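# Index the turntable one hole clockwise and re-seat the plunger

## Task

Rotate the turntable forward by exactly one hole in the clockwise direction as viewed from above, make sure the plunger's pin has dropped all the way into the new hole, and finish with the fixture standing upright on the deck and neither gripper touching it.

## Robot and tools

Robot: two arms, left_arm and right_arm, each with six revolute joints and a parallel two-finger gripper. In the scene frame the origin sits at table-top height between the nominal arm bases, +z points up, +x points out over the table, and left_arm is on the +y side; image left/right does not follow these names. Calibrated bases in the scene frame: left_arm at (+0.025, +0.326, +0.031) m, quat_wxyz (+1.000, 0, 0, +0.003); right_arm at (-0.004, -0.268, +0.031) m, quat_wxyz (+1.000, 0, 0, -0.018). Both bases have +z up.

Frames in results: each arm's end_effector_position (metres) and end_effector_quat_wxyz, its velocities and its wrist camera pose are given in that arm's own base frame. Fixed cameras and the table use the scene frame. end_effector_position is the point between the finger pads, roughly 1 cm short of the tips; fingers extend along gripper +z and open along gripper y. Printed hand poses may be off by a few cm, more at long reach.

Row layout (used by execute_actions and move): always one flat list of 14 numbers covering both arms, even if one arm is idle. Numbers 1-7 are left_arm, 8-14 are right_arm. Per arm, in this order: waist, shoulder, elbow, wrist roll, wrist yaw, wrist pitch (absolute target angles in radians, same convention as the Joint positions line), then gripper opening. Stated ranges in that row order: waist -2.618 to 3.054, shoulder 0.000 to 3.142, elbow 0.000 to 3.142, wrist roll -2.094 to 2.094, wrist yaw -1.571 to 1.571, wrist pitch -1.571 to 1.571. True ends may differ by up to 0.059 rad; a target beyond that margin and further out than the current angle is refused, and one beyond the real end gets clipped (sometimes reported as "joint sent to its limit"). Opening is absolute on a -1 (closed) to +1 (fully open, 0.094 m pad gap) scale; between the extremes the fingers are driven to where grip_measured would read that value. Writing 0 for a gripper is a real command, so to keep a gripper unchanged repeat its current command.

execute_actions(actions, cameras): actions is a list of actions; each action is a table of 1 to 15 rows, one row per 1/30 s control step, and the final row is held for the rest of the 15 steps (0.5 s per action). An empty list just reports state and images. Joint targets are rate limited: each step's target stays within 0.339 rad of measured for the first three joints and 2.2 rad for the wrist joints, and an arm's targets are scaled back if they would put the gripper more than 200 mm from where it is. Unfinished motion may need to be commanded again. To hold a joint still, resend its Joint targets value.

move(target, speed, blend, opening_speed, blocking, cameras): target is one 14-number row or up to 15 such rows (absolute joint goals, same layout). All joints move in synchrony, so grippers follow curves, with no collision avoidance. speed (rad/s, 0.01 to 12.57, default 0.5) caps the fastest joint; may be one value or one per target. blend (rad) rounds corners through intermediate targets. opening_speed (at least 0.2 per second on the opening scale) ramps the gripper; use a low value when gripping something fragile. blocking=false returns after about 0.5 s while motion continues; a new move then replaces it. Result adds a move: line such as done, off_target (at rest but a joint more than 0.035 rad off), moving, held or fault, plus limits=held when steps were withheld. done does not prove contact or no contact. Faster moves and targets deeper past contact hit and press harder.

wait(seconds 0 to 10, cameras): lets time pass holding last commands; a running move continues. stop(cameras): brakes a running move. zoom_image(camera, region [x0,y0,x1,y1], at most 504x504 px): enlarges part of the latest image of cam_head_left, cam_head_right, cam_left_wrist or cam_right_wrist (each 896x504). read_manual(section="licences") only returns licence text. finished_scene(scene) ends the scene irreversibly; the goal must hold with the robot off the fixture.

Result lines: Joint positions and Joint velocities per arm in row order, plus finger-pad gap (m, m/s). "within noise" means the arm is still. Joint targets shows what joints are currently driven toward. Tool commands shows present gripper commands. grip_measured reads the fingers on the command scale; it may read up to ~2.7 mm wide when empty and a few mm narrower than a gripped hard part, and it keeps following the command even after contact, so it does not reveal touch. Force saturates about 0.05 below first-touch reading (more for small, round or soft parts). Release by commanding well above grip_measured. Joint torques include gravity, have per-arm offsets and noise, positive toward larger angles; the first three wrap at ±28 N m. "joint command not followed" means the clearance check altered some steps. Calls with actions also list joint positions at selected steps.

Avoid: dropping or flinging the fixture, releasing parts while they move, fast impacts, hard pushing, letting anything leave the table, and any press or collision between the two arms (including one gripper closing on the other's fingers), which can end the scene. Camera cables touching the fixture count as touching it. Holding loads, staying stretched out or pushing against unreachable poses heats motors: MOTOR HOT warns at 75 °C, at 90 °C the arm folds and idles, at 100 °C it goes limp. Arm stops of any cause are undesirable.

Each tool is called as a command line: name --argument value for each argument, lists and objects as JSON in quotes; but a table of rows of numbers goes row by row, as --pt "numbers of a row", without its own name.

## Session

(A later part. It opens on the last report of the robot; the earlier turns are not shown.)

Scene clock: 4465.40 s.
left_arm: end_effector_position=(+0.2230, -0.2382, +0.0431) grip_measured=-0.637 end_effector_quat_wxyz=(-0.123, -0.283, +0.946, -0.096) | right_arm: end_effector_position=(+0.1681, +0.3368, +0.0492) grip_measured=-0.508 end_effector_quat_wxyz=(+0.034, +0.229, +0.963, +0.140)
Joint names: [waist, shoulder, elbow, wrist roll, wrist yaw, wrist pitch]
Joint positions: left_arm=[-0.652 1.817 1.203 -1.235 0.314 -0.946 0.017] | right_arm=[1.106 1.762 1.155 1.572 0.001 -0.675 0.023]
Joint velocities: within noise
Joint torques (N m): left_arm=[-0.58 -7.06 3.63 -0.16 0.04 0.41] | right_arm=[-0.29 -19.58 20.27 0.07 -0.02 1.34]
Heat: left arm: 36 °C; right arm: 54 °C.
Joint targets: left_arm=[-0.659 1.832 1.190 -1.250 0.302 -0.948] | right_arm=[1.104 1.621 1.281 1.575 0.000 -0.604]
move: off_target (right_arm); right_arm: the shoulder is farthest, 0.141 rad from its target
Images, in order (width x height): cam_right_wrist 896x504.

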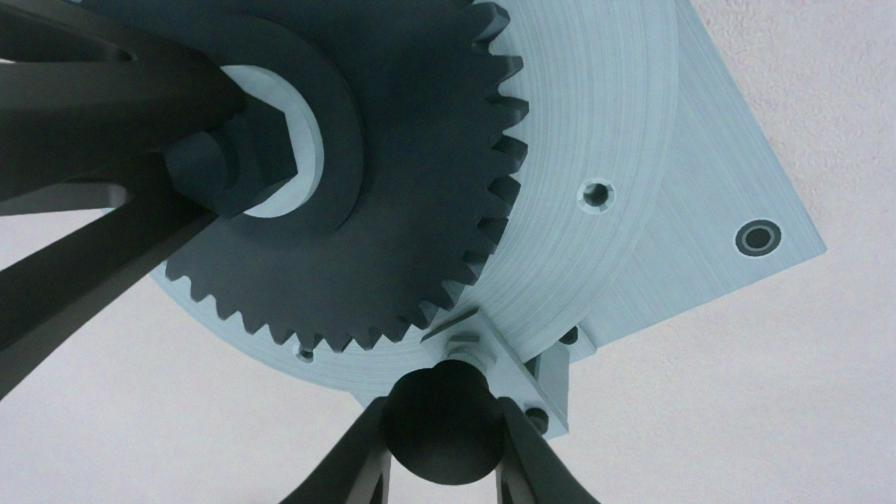

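move --pt "-0.659 1.832 1.190 -1.25 0.302 -0.948 -0.8 1.104 1.81 1.095 1.575 0 -0.545 -0.8" --speed 0.3 --cameras '["cam_right_wrist"]'

zoom_image --camera "cam_right_wrist" --region '[280, 280, 640, 480]'

Scene clock: 4472.67 s.
left_arm: end_effector_position=(+0.2230, -0.2382, +0.0431) grip_measured=-0.637 end_effector_quat_wxyz=(-0.123, -0.283, +0.946, -0.096) | right_arm: end_effector_position=(+0.1670, +0.3346, +0.0422) grip_measured=-0.508 end_effector_quat_wxyz=(+0.034, +0.229, +0.963, +0.140)
Joint names: [waist, shoulder, elbow, wrist roll, wrist yaw, wrist pitch]
Joint positions: left_arm=[-0.652 1.817 1.203 -1.236 0.314 -0.946 0.017] | right_arm=[1.106 1.763 1.126 1.572 0.001 -0.644 0.023]
Joint velocities: within noise
Joint torques (N m): left_arm=[-0.57 -7.09 3.62 -0.14 0.05 0.41] | right_arm=[-0.25 -4.57 4.86 0.05 -0.03 1.63]
Heat: left arm: 36 °C; right arm: 57 °C.
Joint targets: left_arm=[-0.659 1.832 1.190 -1.250 0.302 -0.948] | right_arm=[1.104 1.810 1.095 1.575 0.000 -0.545]
move: off_target (right_arm); right_arm: the wrist pitch is farthest, 0.099 rad from its target
Images, in order (width x height): cam_right_wrist 896x504.

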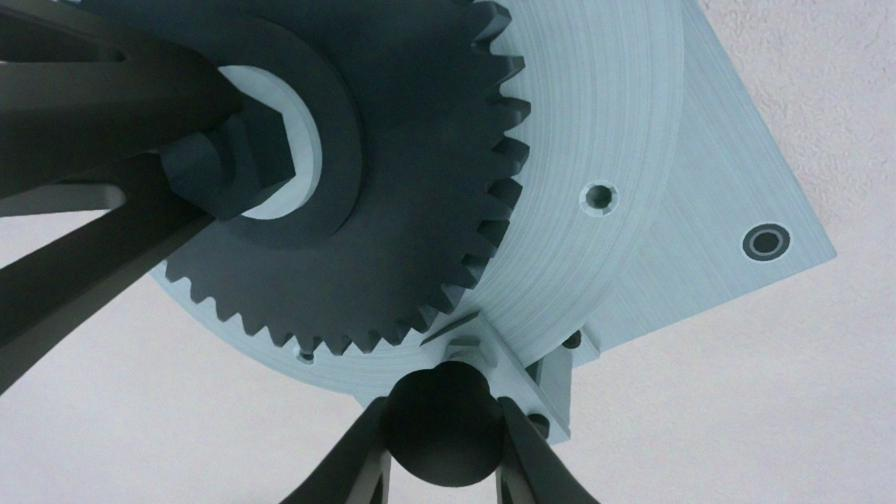

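Scaled by 1.400 from the camera's 896x504 image, which has a finer 1280x720 frame.

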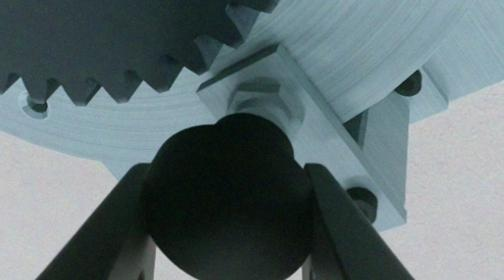

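move --pt "-0.659 1.832 1.190 -1.25 0.302 -0.948 -0.8 1.104 1.698 1.205 1.575 0 -0.575 -0.8" --pt "-0.659 1.832 1.190 -1.31 0.302 -0.948 -0.8 1.104 1.698 1.205 1.575 0 -0.575 -0.8" --speed '[0.3,0.1]' --cameras '["cam_right_wrist"]'

Scene clock: 4521.23 s.
left_arm: end_effector_position=(+0.2230, -0.2382, +0.0431) grip_measured=-0.637 end_effector_quat_wxyz=(-0.125, -0.304, +0.940, -0.094) | right_arm: end_effector_position=(+0.1676, +0.3358, +0.0456) grip_measured=-0.508 end_effector_quat_wxyz=(+0.035, +0.228, +0.962, +0.143)
Joint names: [waist, shoulder, elbow, wrist roll, wrist yaw, wrist pitch]
Joint positions: left_arm=[-0.652 1.817 1.203 -1.28 0.314 -0.946 0.017] | right_arm=[1.106 1.759 1.134 1.572 0.001 -0.651 0.023]
Joint velocities: within noise
Joint torques (N m): left_arm=[-0.64 -7.05 3.62 -0.32 0.05 0.41] | right_arm=[-0.29 -12.93 14.71 0.06 -0.03 1.42]
Heat: left arm: 35 °C; right arm: 51 °C.
Joint targets: left_arm=[-0.659 1.832 1.190 -1.310 0.302 -0.948] | right_arm=[1.104 1.698 1.205 1.575 0.000 -0.575]
move: off_target (right_arm); right_arm: the wrist pitch is farthest, 0.076 rad from its target
Images, in order (width x height): cam_right_wrist 896x504.

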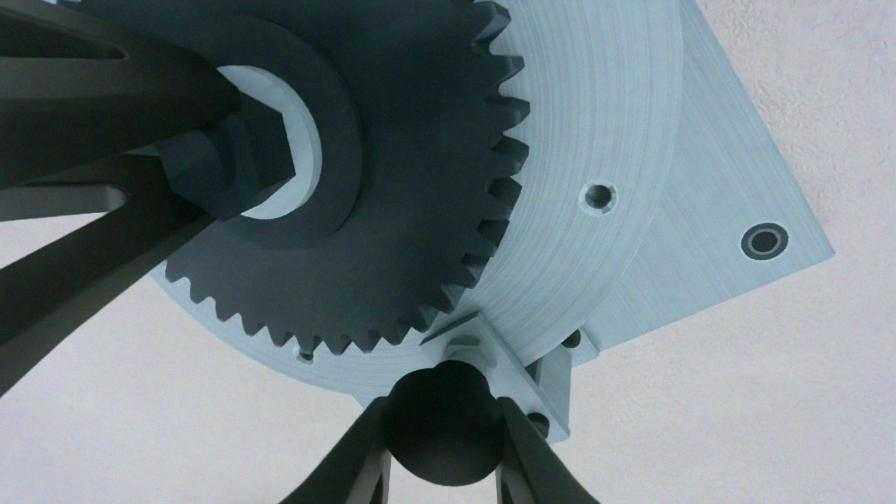

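move --pt "-0.659 1.832 1.190 -1.14 0.302 -0.948 -0.8 1.104 1.698 1.205 1.575 0 -0.575 -0.8" --speed '[0.15]' --cameras '["cam_right_wrist"]'

Scene clock: 4535.03 s.
left_arm: end_effector_position=(+0.2230, -0.2382, +0.0431) grip_measured=-0.638 end_effector_quat_wxyz=(-0.121, -0.259, +0.953, -0.100) | right_arm: end_effector_position=(+0.1676, +0.3358, +0.0456) grip_measured=-0.508 end_effector_quat_wxyz=(+0.035, +0.228, +0.962, +0.143)
Joint names: [waist, shoulder, elbow, wrist roll, wrist yaw, wrist pitch]
Joint positions: left_arm=[-0.652 1.817 1.203 -1.184 0.314 -0.946 0.017] | right_arm=[1.106 1.759 1.134 1.572 0.001 -0.651 0.023]
Joint velocities: within noise
Joint torques (N m): left_arm=[-0.62 -7.06 3.67 0.51 0.04 0.42] | right_arm=[-0.24 -12.98 14.71 0.07 -0.02 1.41]
Heat: left arm: 35 °C; right arm: 54 °C.
Joint targets: left_arm=[-0.659 1.832 1.190 -1.140 0.302 -0.948] | right_arm=[1.104 1.698 1.205 1.575 0.000 -0.575]
move: off_target (left_arm, right_arm); left_arm: the wrist roll is farthest, 0.044 rad from its target; right_arm: the wrist pitch is farthest, 0.076 rad from its target
Images, in order (width x height): cam_right_wrist 896x504.

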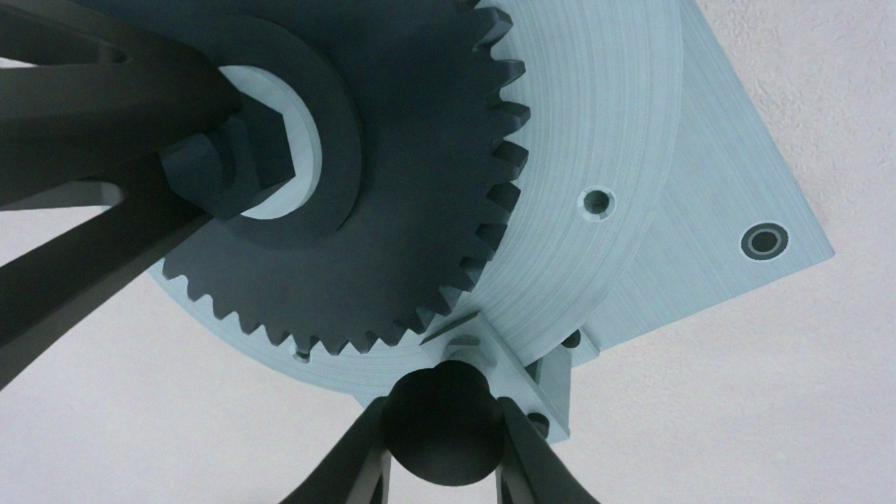

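move --pt "-0.659 1.832 1.190 -1.12 0.302 -0.948 -0.8 1.104 1.698 1.205 1.575 0 -0.575 -0.8" --speed '[0.15]' --cameras '["cam_right_wrist"]'

Scene clock: 4542.60 s.
left_arm: end_effector_position=(+0.2230, -0.2382, +0.0431) grip_measured=-0.638 end_effector_quat_wxyz=(-0.120, -0.252, +0.955, -0.100) | right_arm: end_effector_position=(+0.1676, +0.3358, +0.0456) grip_measured=-0.508 end_effector_quat_wxyz=(+0.035, +0.228, +0.962, +0.143)
Joint names: [waist, shoulder, elbow, wrist roll, wrist yaw, wrist pitch]
Joint positions: left_arm=[-0.652 1.817 1.203 -1.17 0.314 -0.946 0.017] | right_arm=[1.106 1.759 1.134 1.572 0.001 -0.651 0.023]
Joint velocities: within noise
Joint torques (N m): left_arm=[-0.55 -7.08 3.66 0.57 0.05 0.42] | right_arm=[-0.28 -12.98 14.76 0.06 -0.03 1.43]
Heat: left arm: 35 °C; right arm: 55 °C.
Joint targets: left_arm=[-0.659 1.832 1.190 -1.120 0.302 -0.948] | right_arm=[1.104 1.698 1.205 1.575 0.000 -0.575]
move: off_target (left_arm, right_arm); left_arm: the wrist roll is farthest, 0.050 rad from its target; right_arm: the wrist pitch is farthest, 0.076 rad from its target
Images, in order (width x height): cam_right_wrist 896x504.

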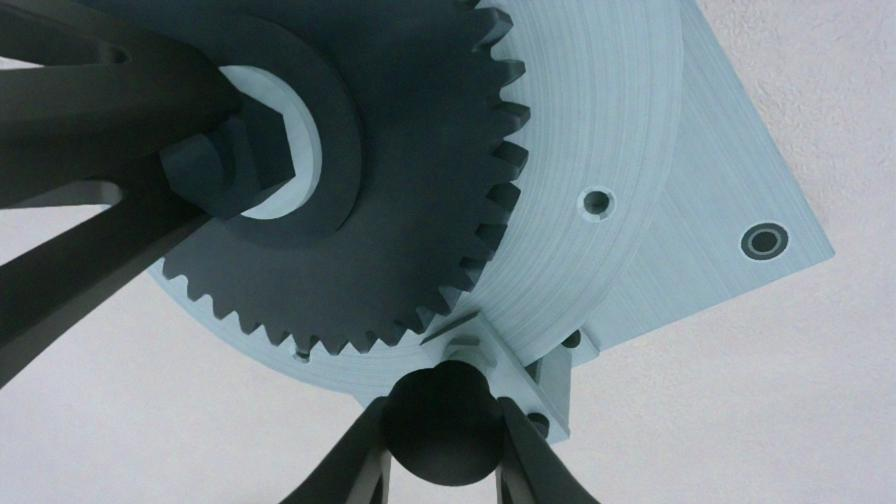

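move --pt "-0.659 1.832 1.190 -1.17 0.302 -0.948 -0.8 1.104 1.81 1.095 1.575 0 -0.56 -0.8" --pt "-0.659 1.832 1.190 -1.2 0.302 -0.948 -0.1 1.104 1.79 1.108 1.575 0 -0.62 -0.1" --pt "-0.659 1.79 1.32 -1.2 0.302 -1.12 -0.1 1.104 1.66 1.16 1.575 0 -0.72 -0.1" --pt "-0.3 1.5 1.3 -1.2 0.302 -1.0 -0.1 0.8 1.45 1.1 1.575 0 -0.7 -0.1" --opening_speed 1.0 --speed '[0.3,0.3,0.5,1.0]' --cameras '["cam_head_left","cam_head_right","cam_left_wrist","cam_right_wrist"]'

zoom_image --camera "cam_head_left" --region '[380, 260, 500, 370]'

zoom_image --camera "cam_head_right" --region '[380, 260, 500, 370]'

Scene clock: 4559.53 s.
left_arm: end_effector_position=(+0.3064, -0.1491, +0.1633) grip_measured=-0.102 end_effector_quat_wxyz=(+0.024, -0.400, +0.889, -0.224) | right_arm: end_effector_position=(+0.2534, +0.2643, +0.1380) grip_measured=-0.102 end_effector_quat_wxyz=(+0.095, +0.362, +0.895, +0.241)
Joint names: [waist, shoulder, elbow, wrist roll, wrist yaw, wrist pitch]
Joint positions: left_arm=[-0.3 1.508 1.297 -1.199 0.301 -1.014 0.042] | right_arm=[0.801 1.461 1.11 1.572 -0.005 -0.695 0.042]
Joint velocities: within noise
Joint torques (N m): left_arm=[-0.06 -6.95 5.55 -0.01 0.13 1.27] | right_arm=[-0.23 -6.83 7.72 0.05 0.03 1.04]
Heat: left arm: 35 °C; right arm: 56 °C.
Joint targets: left_arm=[-0.300 1.500 1.300 -1.200 0.302 -1.000] | right_arm=[0.800 1.450 1.100 1.575 0.000 -0.700]
move: done

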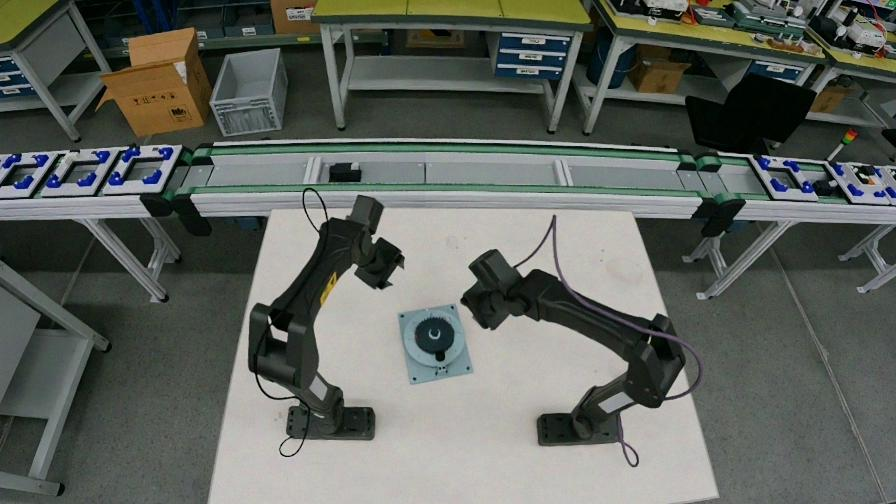

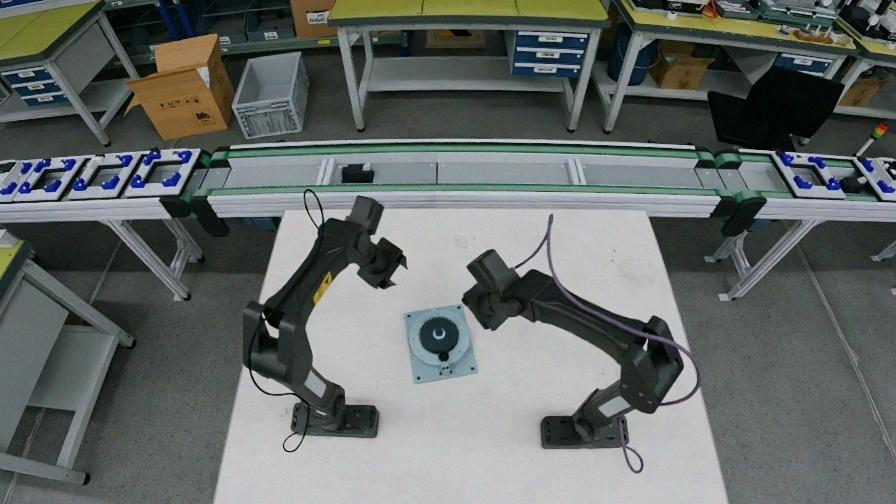

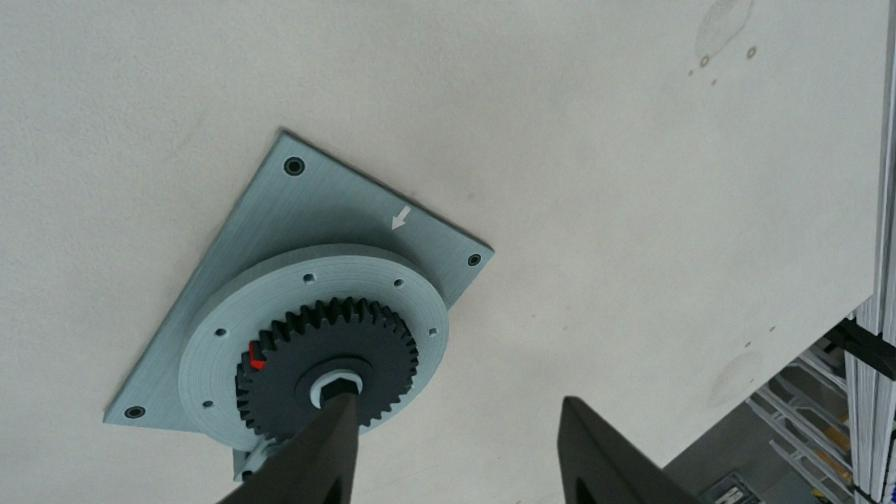

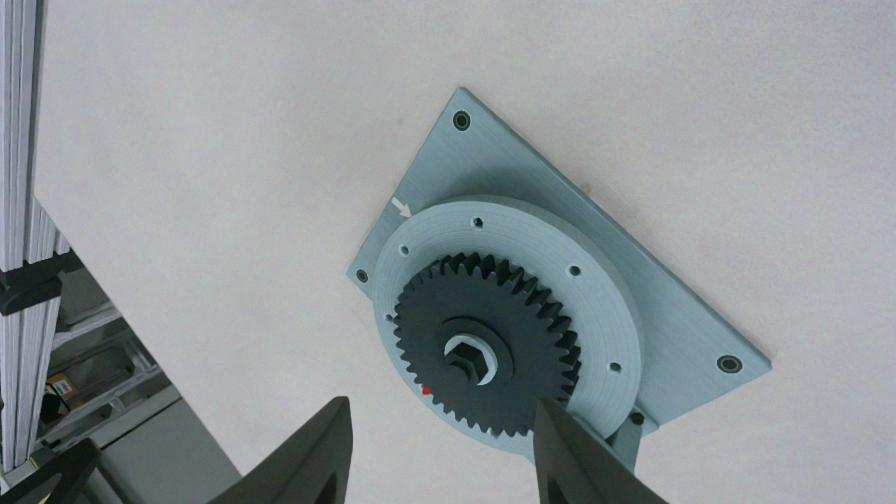

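Scaled by 4.200 from the camera's 896x504 image, which has a finer 1280x720 frame.

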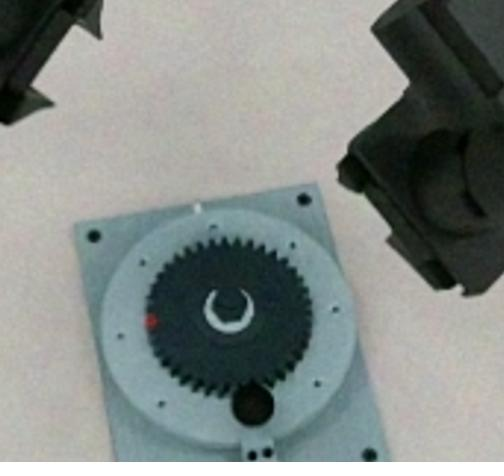

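Scaled by 4.200 from the camera's 896x504 image, which has a finer 1280x720 frame.

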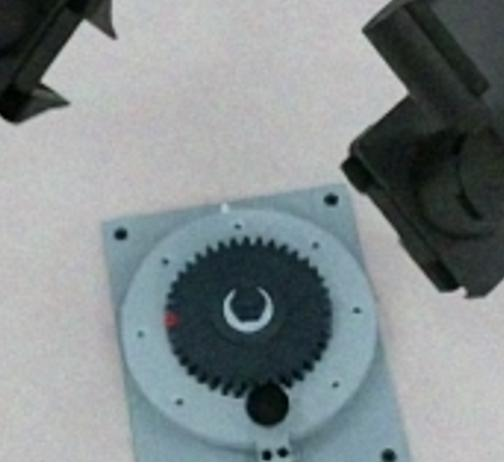

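move --pt "-0.3 1.5 1.3 -1.2 0.302 -1.0 -0.1 0.85 1.1 0.5 1.575 0 -0.1 -0.1" --pt "-0.3 1.5 1.3 -1.2 0.302 -1.0 -0.1 1.10 0.88 0.14 1.575 0 0.25 -0.1" --speed '[1.0,0.6]' --cameras '["cam_right_wrist","cam_head_left"]'

zoom_image --camera "cam_right_wrist" --region '[320, 160, 520, 300]'

Scene clock: 4680.07 s.
left_arm: end_effector_position=(+0.3064, -0.1491, +0.1633) grip_measured=-0.102 end_effector_quat_wxyz=(+0.024, -0.400, +0.889, -0.224) | right_arm: end_effector_position=(+0.1334, +0.2606, +0.0818) grip_measured=-0.102 end_effector_quat_wxyz=(+0.119, +0.204, +0.837, +0.494)
Joint names: [waist, shoulder, elbow, wrist roll, wrist yaw, wrist pitch]
Joint positions: left_arm=[-0.3 1.508 1.297 -1.199 0.301 -1.014 0.042] | right_arm=[1.091 0.894 0.147 1.572 -0.005 0.243 0.042]
Joint velocities: within noise
Joint torques (N m): left_arm=[-0.05 -6.99 5.61 0 0.13 1.26] | right_arm=[0.75 -1.96 7.84 0.06 0.04 1.74]
Heat: left arm: 35 °C; right arm: 49 °C.
Joint targets: left_arm=[-0.300 1.500 1.300 -1.200 0.302 -1.000] | right_arm=[1.100 0.880 0.140 1.575 0.000 0.250]
move: done
Images, in order (width x height): cam_head_left 896x504, cam_right_wrist 896x504.

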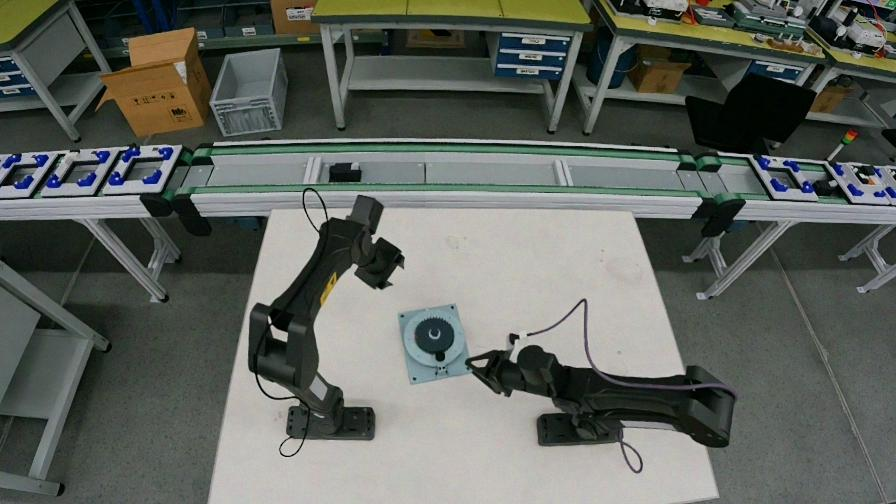

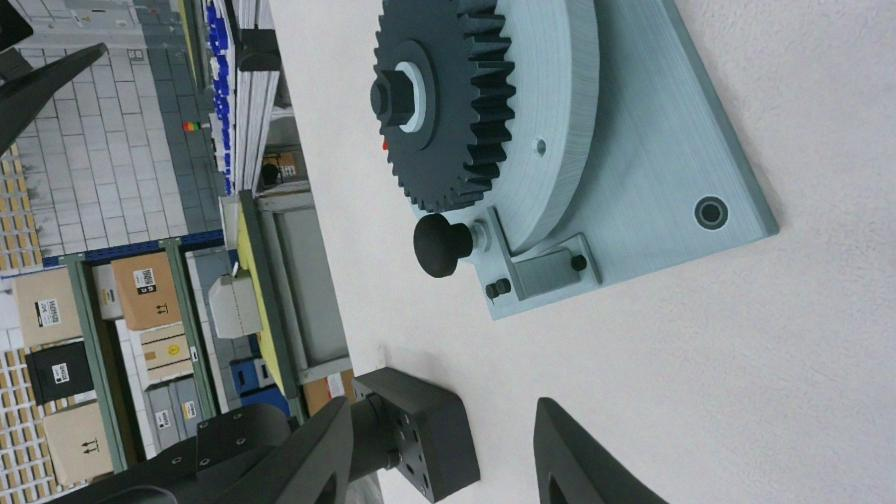

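Scaled by 2.520 from the camera's 896x504 image, which has a finer 1280x720 frame.

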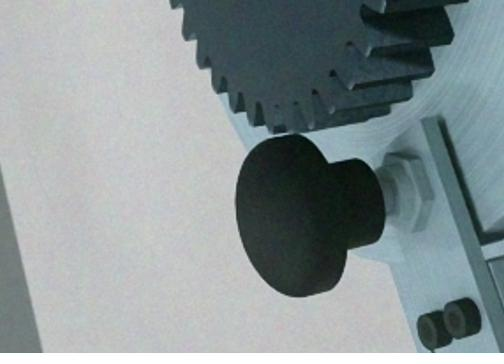

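move --pt "-0.5 1.5 1.4 0.5 0.15 -1.1 -0.1 0.7 0.9 0.4 1.575 0 0.0 -0.1" --pt "-0.815 1.7775 1.583 2.0 0.0 -1.376 -0.1 0.6 0.9 0.4 1.575 0 0.0 -0.1" --speed '[1.0,1.0]' --cameras '["cam_left_wrist","cam_head_left"]'

zoom_image --camera "cam_head_left" --region '[380, 260, 500, 370]'

Scene clock: 4801.30 s.
left_arm: end_effector_position=(+0.2244, -0.2351, +0.1378) grip_measured=-0.102 end_effector_quat_wxyz=(+0.005, +0.985, +0.170, +0.003) | right_arm: end_effector_position=(+0.2572, +0.1814, +0.1349) grip_measured=-0.102 end_effector_quat_wxyz=(+0.233, +0.398, +0.764, +0.452)
Joint names: [waist, shoulder, elbow, wrist roll, wrist yaw, wrist pitch]
Joint positions: left_arm=[-0.811 1.762 1.555 1.988 0.001 -1.352 0.042] | right_arm=[0.608 0.894 0.375 1.572 -0.005 0.015 0.042]
Joint velocities: within noise
Joint torques (N m): left_arm=[-0.34 -6.91 7.17 0.14 -0.02 0.15] | right_arm=[-0.9 -0.9 11.47 0.07 0.03 1.52]
Heat: left arm: 35 °C; right arm: 45 °C.
Joint targets: left_arm=[-0.815 1.778 1.583 2.000 0.000 -1.376] | right_arm=[0.600 0.900 0.400 1.575 0.000 0.000]
move: done
Images, in order (width x height): cam_head_left 896x504, cam_left_wrist 896x504.

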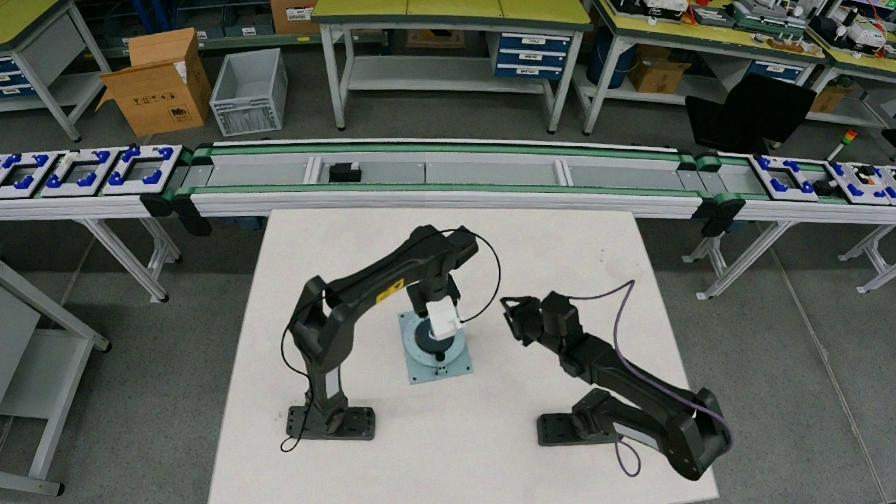

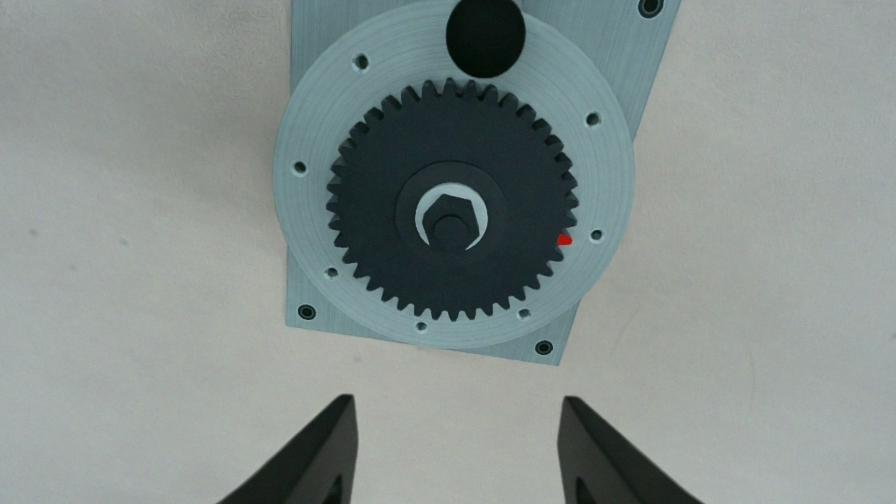

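Scaled by 4.200 from the camera's 896x504 image, which has a finer 1280x720 frame.

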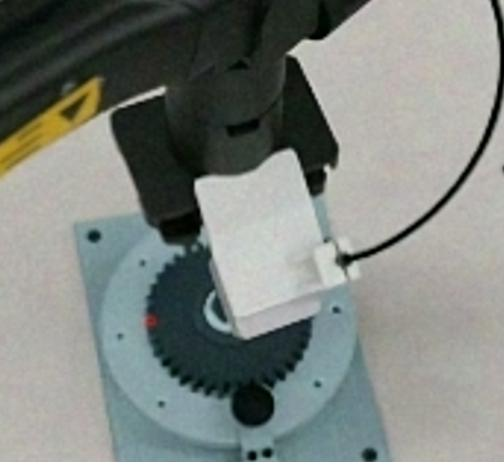

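move --pt "-0.66 1.72 1.37 0.0 0.302 -1.16 -0.1 0.8 1.3 0.8 1.575 0 -0.5 -0.1" --pt "-0.659 1.74 1.36 -1.16 0.302 -1.16 -0.1 1.112 1.58 1.08 1.575 0 -0.68 -0.1" --speed '[1.0,1.0]' --cameras '["cam_left_wrist","cam_right_wrist"]'

Scene clock: 4871.37 s.
left_arm: end_effector_position=(+0.2215, -0.2386, +0.1023) grip_measured=-0.101 end_effector_quat_wxyz=(-0.111, -0.236, +0.961, -0.097) | right_arm: end_effector_position=(+0.1586, +0.3208, +0.0859) grip_measured=-0.102 end_effector_quat_wxyz=(+0.043, +0.226, +0.954, +0.192)
Joint names: [waist, shoulder, elbow, wrist roll, wrist yaw, wrist pitch]
Joint positions: left_arm=[-0.666 1.754 1.374 -1.149 0.295 -1.175 0.042] | right_arm=[1.107 1.567 1.055 1.572 -0.005 -0.663 0.042]
Joint velocities: within noise
Joint torques (N m): left_arm=[0.49 -9.55 3.86 -0.1 0.21 0.61] | right_arm=[0.47 -5.61 10.55 0.05 0.03 0.74]
Heat: left arm: 34 °C; right arm: 43 °C.
Joint targets: left_arm=[-0.659 1.740 1.360 -1.160 0.302 -1.160] | right_arm=[1.112 1.580 1.080 1.575 0.000 -0.680]
move: done
Images, in order (width x height): cam_left_wrist 896x504, cam_right_wrist 896x504.

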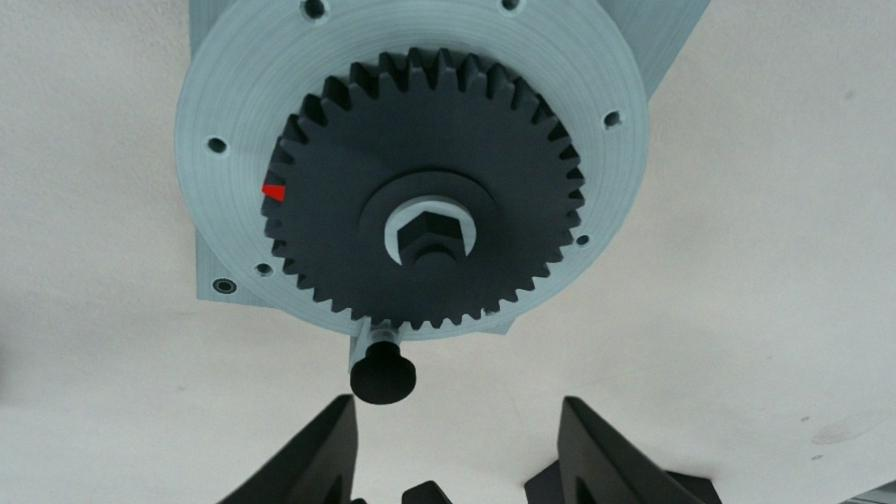

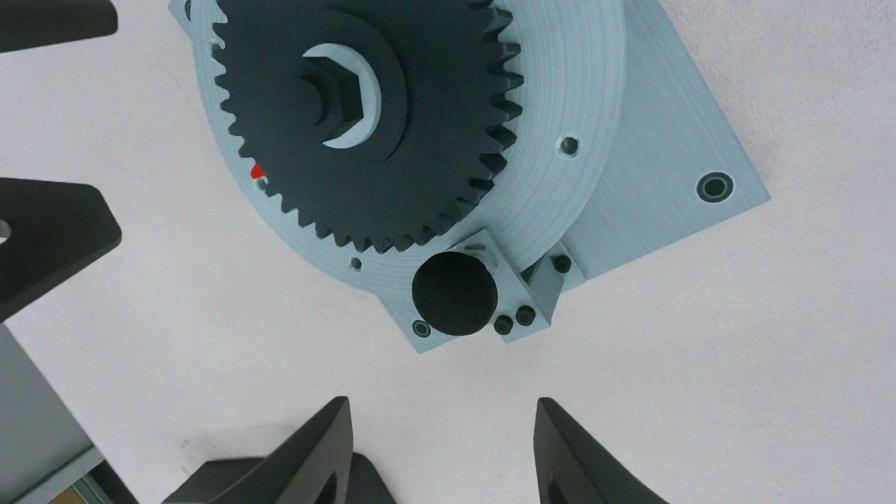

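move --pt "-0.657 1.74 1.36 -1.16 0.302 -1.16 -0.1 1.081 1.58 1.07 1.575 0 -0.69 -0.1" --pt "-0.657 1.832 1.19 -1.16 0.302 -0.948 -0.1 1.081 1.708 1.014 1.575 0 -0.5245 -0.1" --pt "-0.657 1.832 1.19 -1.16 0.302 -0.948 -0.8 1.081 1.708 1.014 1.575 0 -0.5245 -0.8" --speed '[0.5,0.3,0.3]' --opening_speed 1.0 --cameras '["cam_left_wrist","cam_right_wrist"]'

Scene clock: 4893.30 s.
left_arm: end_effector_position=(+0.2197, -0.2386, +0.0414) grip_measured=-0.536 end_effector_quat_wxyz=(-0.119, -0.243, +0.958, -0.095) | right_arm: end_effector_position=(+0.1721, +0.3315, +0.0436) grip_measured=-0.514 end_effector_quat_wxyz=(+0.043, +0.235, +0.953, +0.183)
Joint names: [waist, shoulder, elbow, wrist roll, wrist yaw, wrist pitch]
Joint positions: left_arm=[-0.664 1.819 1.201 -1.16 0.305 -0.949 0.022] | right_arm=[1.087 1.696 1.022 1.572 -0.005 -0.518 0.023]
Joint velocities: within noise
Joint torques (N m): left_arm=[0.53 -7.3 3.78 0.02 0.11 0.43] | right_arm=[-0.66 -6.57 7.05 0.06 0.03 0.83]
Heat: left arm: 35 °C; right arm: 43 °C.
Joint targets: left_arm=[-0.657 1.832 1.190 -1.160 0.302 -0.948] | right_arm=[1.081 1.708 1.014 1.575 0.000 -0.524]
move: done
Images, in order (width x height): cam_left_wrist 896x504, cam_right_wrist 896x504.

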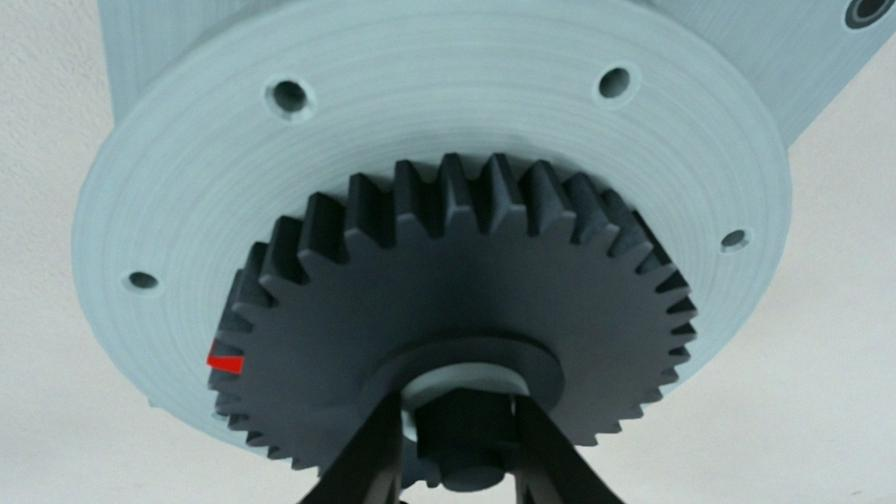

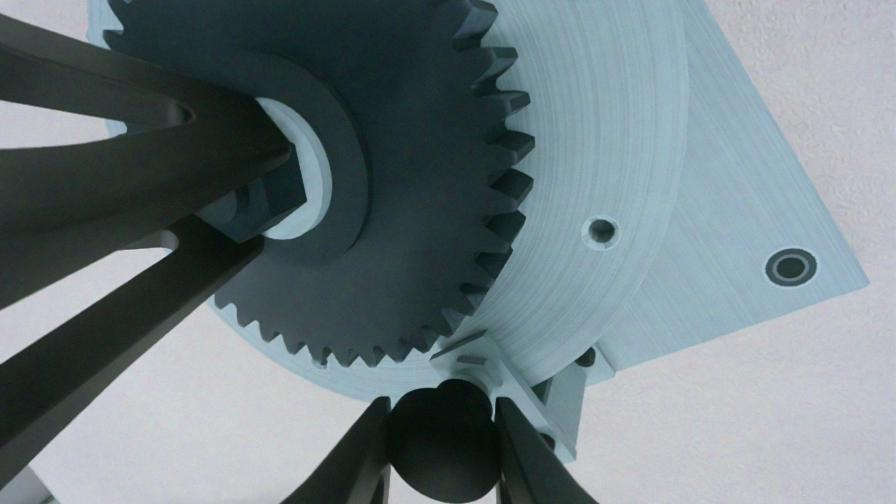

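move --pt "-0.657 1.832 1.19 -1.16 0.302 -0.948 -0.1 1.081 1.708 1.014 1.575 0 -0.5245 -0.8" --pt "-0.657 1.844 1.241 -1.16 0.302 -0.9735 -0.1 1.081 1.708 1.014 1.575 0 -0.5245 -0.8" --pt "-0.657 1.844 1.241 -1.16 0.302 -0.9735 -0.8 1.081 1.708 1.014 1.575 0 -0.5245 -0.8" --speed '[0.5,0.3,0.3]' --opening_speed 1.0 --cameras '["cam_left_wrist"]'

Scene clock: 4909.87 s.
left_arm: end_effector_position=(+0.2201, -0.2390, +0.0421) grip_measured=-0.541 end_effector_quat_wxyz=(-0.122, -0.245, +0.957, -0.091) | right_arm: end_effector_position=(+0.1721, +0.3315, +0.0436) grip_measured=-0.514 end_effector_quat_wxyz=(+0.043, +0.235, +0.953, +0.183)
Joint names: [waist, shoulder, elbow, wrist roll, wrist yaw, wrist pitch]
Joint positions: left_arm=[-0.664 1.827 1.215 -1.165 0.306 -0.963 0.022] | right_arm=[1.087 1.696 1.022 1.572 -0.005 -0.518 0.023]
Joint velocities: within noise
Joint torques (N m): left_arm=[0.53 -6.99 6.71 0.06 0.11 0.27] | right_arm=[-0.69 -6.6 7.08 0.06 0.03 0.82]
Heat: left arm: 34 °C; right arm: 44 °C.
Joint targets: left_arm=[-0.657 1.844 1.241 -1.160 0.302 -0.973] | right_arm=[1.081 1.708 1.014 1.575 0.000 -0.524]
move: done
Images, in order (width x height): cam_left_wrist 896x504.

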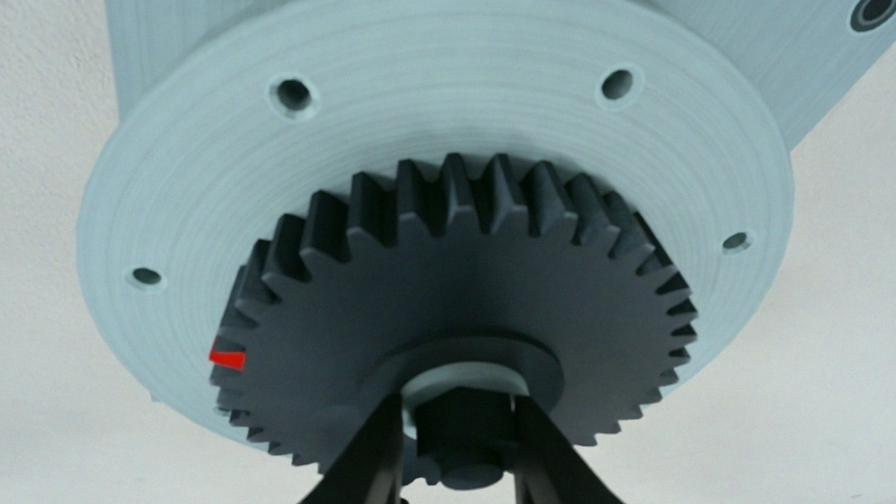

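move --pt "-0.657 1.844 1.241 -1.16 0.302 -0.973 -0.1 1.081 1.708 1.014 1.575 0 -0.5245 -0.8" --pt "-0.657 1.842 1.252 -1.16 0.302 -0.99 -0.1 1.081 1.708 1.014 1.575 0 -0.5245 -0.8" --pt "-0.657 1.842 1.252 -1.16 0.302 -0.99 -0.8 1.081 1.708 1.014 1.575 0 -0.5245 -0.8" --speed '[0.5,0.3,0.3]' --opening_speed 1.0 --cameras '["cam_left_wrist","cam_right_wrist"]'

Scene clock: 4924.07 s.
left_arm: end_effector_position=(+0.2214, -0.2400, +0.0448) grip_measured=-0.626 end_effector_quat_wxyz=(-0.121, -0.247, +0.957, -0.092) | right_arm: end_effector_position=(+0.1721, +0.3315, +0.0436) grip_measured=-0.514 end_effector_quat_wxyz=(+0.043, +0.235, +0.953, +0.183)
Joint names: [waist, shoulder, elbow, wrist roll, wrist yaw, wrist pitch]
Joint positions: left_arm=[-0.664 1.827 1.226 -1.168 0.306 -0.972 0.018] | right_arm=[1.087 1.696 1.022 1.572 -0.005 -0.518 0.023]
Joint velocities: within noise
Joint torques (N m): left_arm=[0.49 -7.19 6.71 0.12 0.11 0.19] | right_arm=[-0.65 -6.6 7.09 0.06 0.02 0.84]
Heat: left arm: 34 °C; right arm: 43 °C.
Joint targets: left_arm=[-0.657 1.842 1.252 -1.160 0.302 -0.990] | right_arm=[1.081 1.708 1.014 1.575 0.000 -0.524]
move: done
Images, in order (width x height): cam_left_wrist 896x504, cam_right_wrist 896x504.

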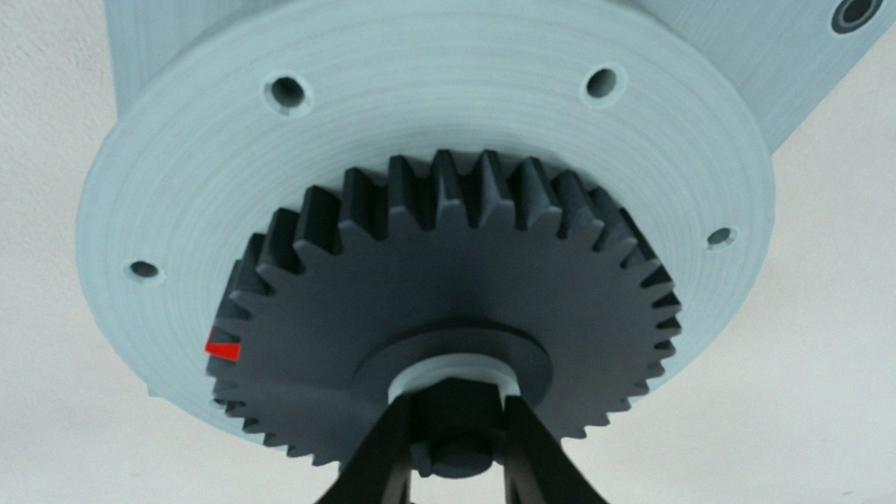

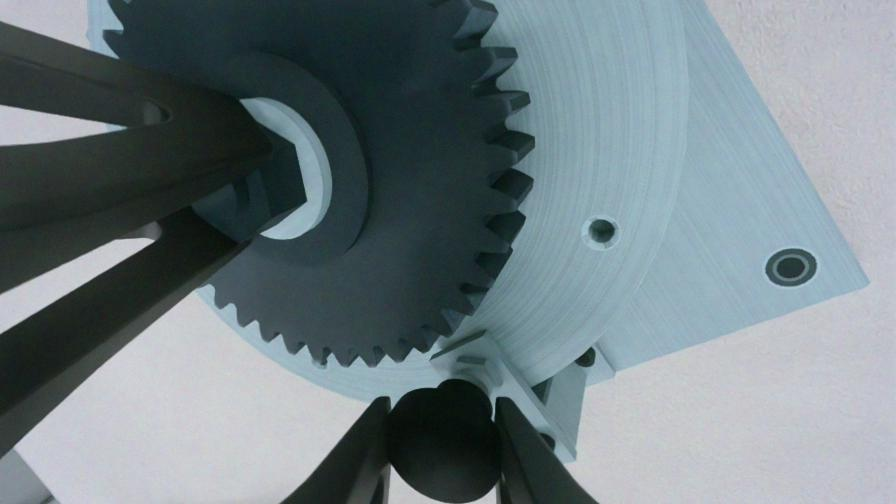

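move --pt "-0.657 1.842 1.252 -1.165 0.302 -0.99 -0.8 1.081 1.539 1.182 1.575 0 -0.579 -0.8" --speed '[0.25]' --cameras '["cam_right_wrist"]'

move --pt "-0.657 1.842 1.252 -1.29 0.302 -0.99 -0.8 1.081 1.539 1.182 1.575 0 -0.579 -0.8" --speed '[0.4]' --cameras '["cam_right_wrist"]'

Scene clock: 4936.90 s.
left_arm: end_effector_position=(+0.2188, -0.2428, +0.0448) grip_measured=-0.628 end_effector_quat_wxyz=(-0.132, -0.247, +0.955, -0.097) | right_arm: end_effector_position=(+0.1702, +0.3247, +0.0492) grip_measured=-0.514 end_effector_quat_wxyz=(+0.039, +0.238, +0.957, +0.160)
Joint names: [waist, shoulder, elbow, wrist roll, wrist yaw, wrist pitch]
Joint positions: left_arm=[-0.664 1.831 1.226 -1.17 0.329 -0.972 0.017] | right_arm=[1.085 1.696 1.064 1.572 0 -0.608 0.023]
Joint velocities: within noise
Joint torques (N m): left_arm=[0.53 -7.64 6.69 0.07 -0.08 0.19] | right_arm=[-0.49 -20.23 19.48 0.05 -0.02 1.04]
Heat: left arm: 34 °C; right arm: 44 °C.
Joint targets: left_arm=[-0.657 1.842 1.252 -1.165 0.302 -0.990] | right_arm=[1.081 1.539 1.182 1.575 0.000 -0.579]
move: off_target (right_arm); right_arm: the shoulder is farthest, 0.157 rad from its target
Images, in order (width x height): cam_right_wrist 896x504.

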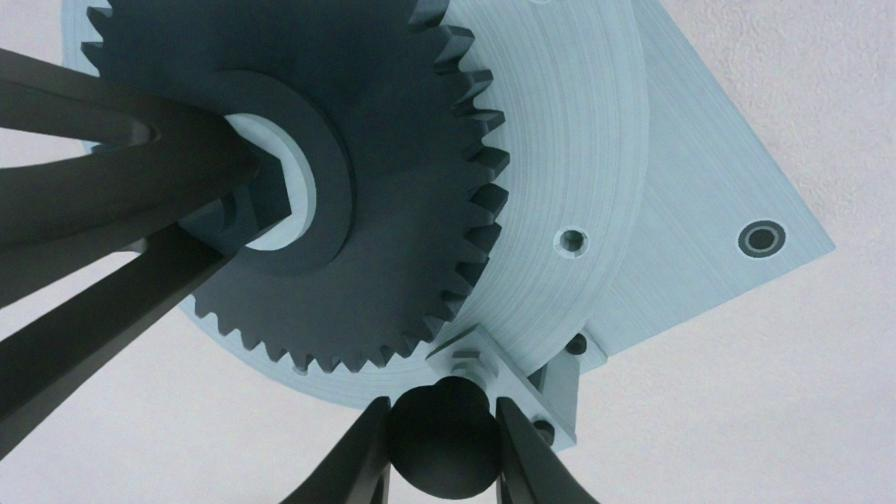

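Scene clock: 4937.97 s.
left_arm: end_effector_position=(+0.2186, -0.2435, +0.0450) grip_measured=-0.630 end_effector_quat_wxyz=(-0.138, -0.297, +0.940, -0.092) | right_arm: end_effector_position=(+0.1701, +0.3234, +0.0491) grip_measured=-0.513 end_effector_quat_wxyz=(+0.040, +0.238, +0.958, +0.157)
Joint names: [waist, shoulder, elbow, wrist roll, wrist yaw, wrist pitch]
Joint positions: left_arm=[-0.664 1.831 1.226 -1.274 0.332 -0.971 0.017] | right_arm=[1.085 1.696 1.065 1.572 0.003 -0.615 0.023]
Joint velocities: within noise
Joint torques (N m): left_arm=[0.5 -7.65 6.69 -0.14 -0.12 0.18] | right_arm=[-0.49 -20.23 19.36 0.05 -0.06 1.12]
Heat: left arm: 34 °C; right arm: 44 °C.
Joint targets: left_arm=[-0.657 1.842 1.252 -1.290 0.302 -0.990] | right_arm=[1.081 1.539 1.182 1.575 0.000 -0.579]
move: off_target (right_arm); right_arm: the shoulder is farthest, 0.157 rad from its target
Images, in order (width x height): cam_right_wrist 896x504.

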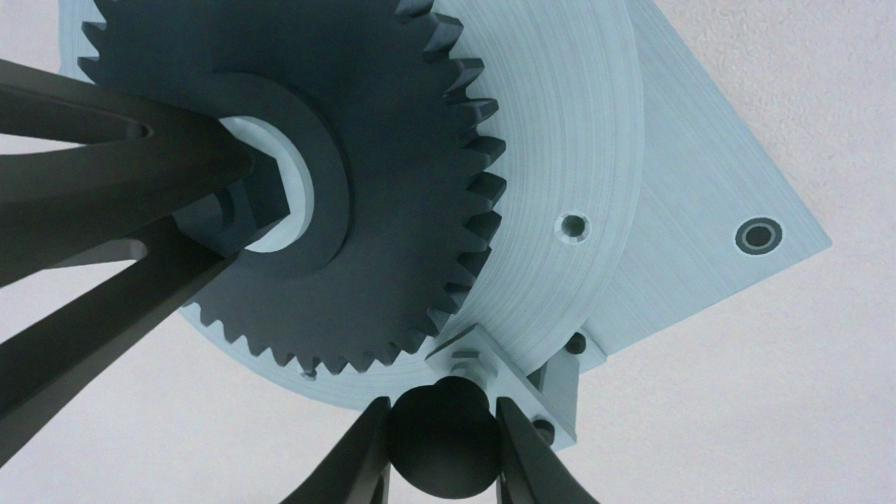

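move --pt "-0.657 1.842 1.252 -1.31 0.302 -0.99 -0.8 1.081 1.539 1.182 1.575 0 -0.579 -0.8" --pt "-0.657 1.842 1.252 -1.31 0.302 -0.99 -0.8 1.081 1.72 1.005 1.575 0 -0.525 -0.8" --speed '[0.4,0.3]' --cameras '["cam_right_wrist"]'

zoom_image --camera "cam_right_wrist" --region '[280, 280, 640, 480]'

Scene clock: 4947.70 s.
left_arm: end_effector_position=(+0.2185, -0.2436, +0.0451) grip_measured=-0.631 end_effector_quat_wxyz=(-0.139, -0.306, +0.937, -0.091) | right_arm: end_effector_position=(+0.1691, +0.3214, +0.0431) grip_measured=-0.513 end_effector_quat_wxyz=(+0.041, +0.238, +0.957, +0.160)
Joint names: [waist, shoulder, elbow, wrist roll, wrist yaw, wrist pitch]
Joint positions: left_arm=[-0.664 1.831 1.226 -1.294 0.333 -0.971 0.017] | right_arm=[1.085 1.692 1.033 1.572 0.003 -0.58 0.023]
Joint velocities: within noise
Joint torques (N m): left_arm=[0.53 -7.64 6.72 -0.17 -0.11 0.18] | right_arm=[-0.47 -5.33 5.18 0.05 -0.05 1.31]
Heat: left arm: 34 °C; right arm: 47 °C.
Joint targets: left_arm=[-0.657 1.842 1.252 -1.310 0.302 -0.990] | right_arm=[1.081 1.720 1.005 1.575 0.000 -0.525]
move: off_target (right_arm); right_arm: the wrist pitch is farthest, 0.055 rad from its target
Images, in order (width x height): cam_right_wrist 896x504.

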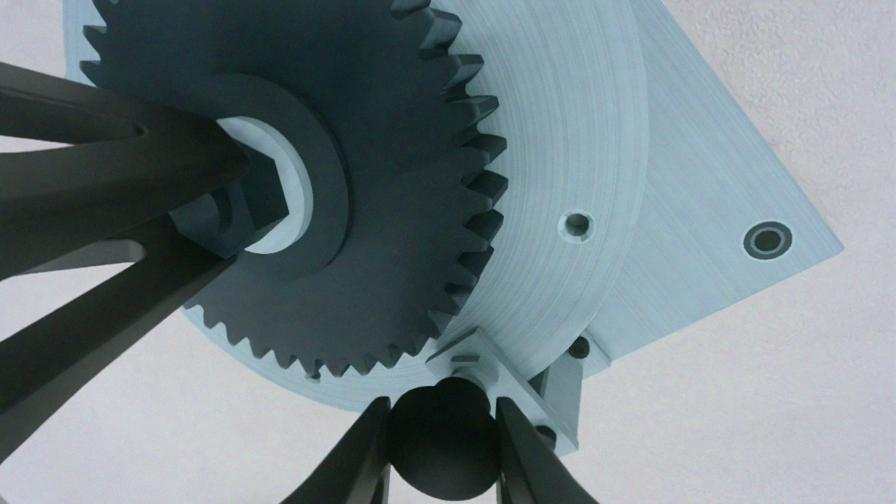

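Scaled by 1.400 from the camera's 896x504 image, which has a finer 1280x720 frame.

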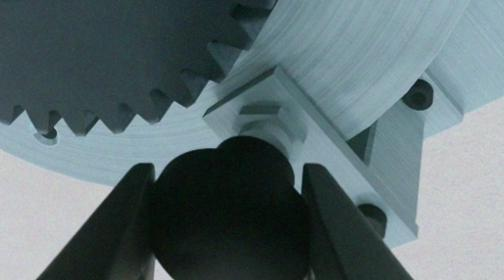

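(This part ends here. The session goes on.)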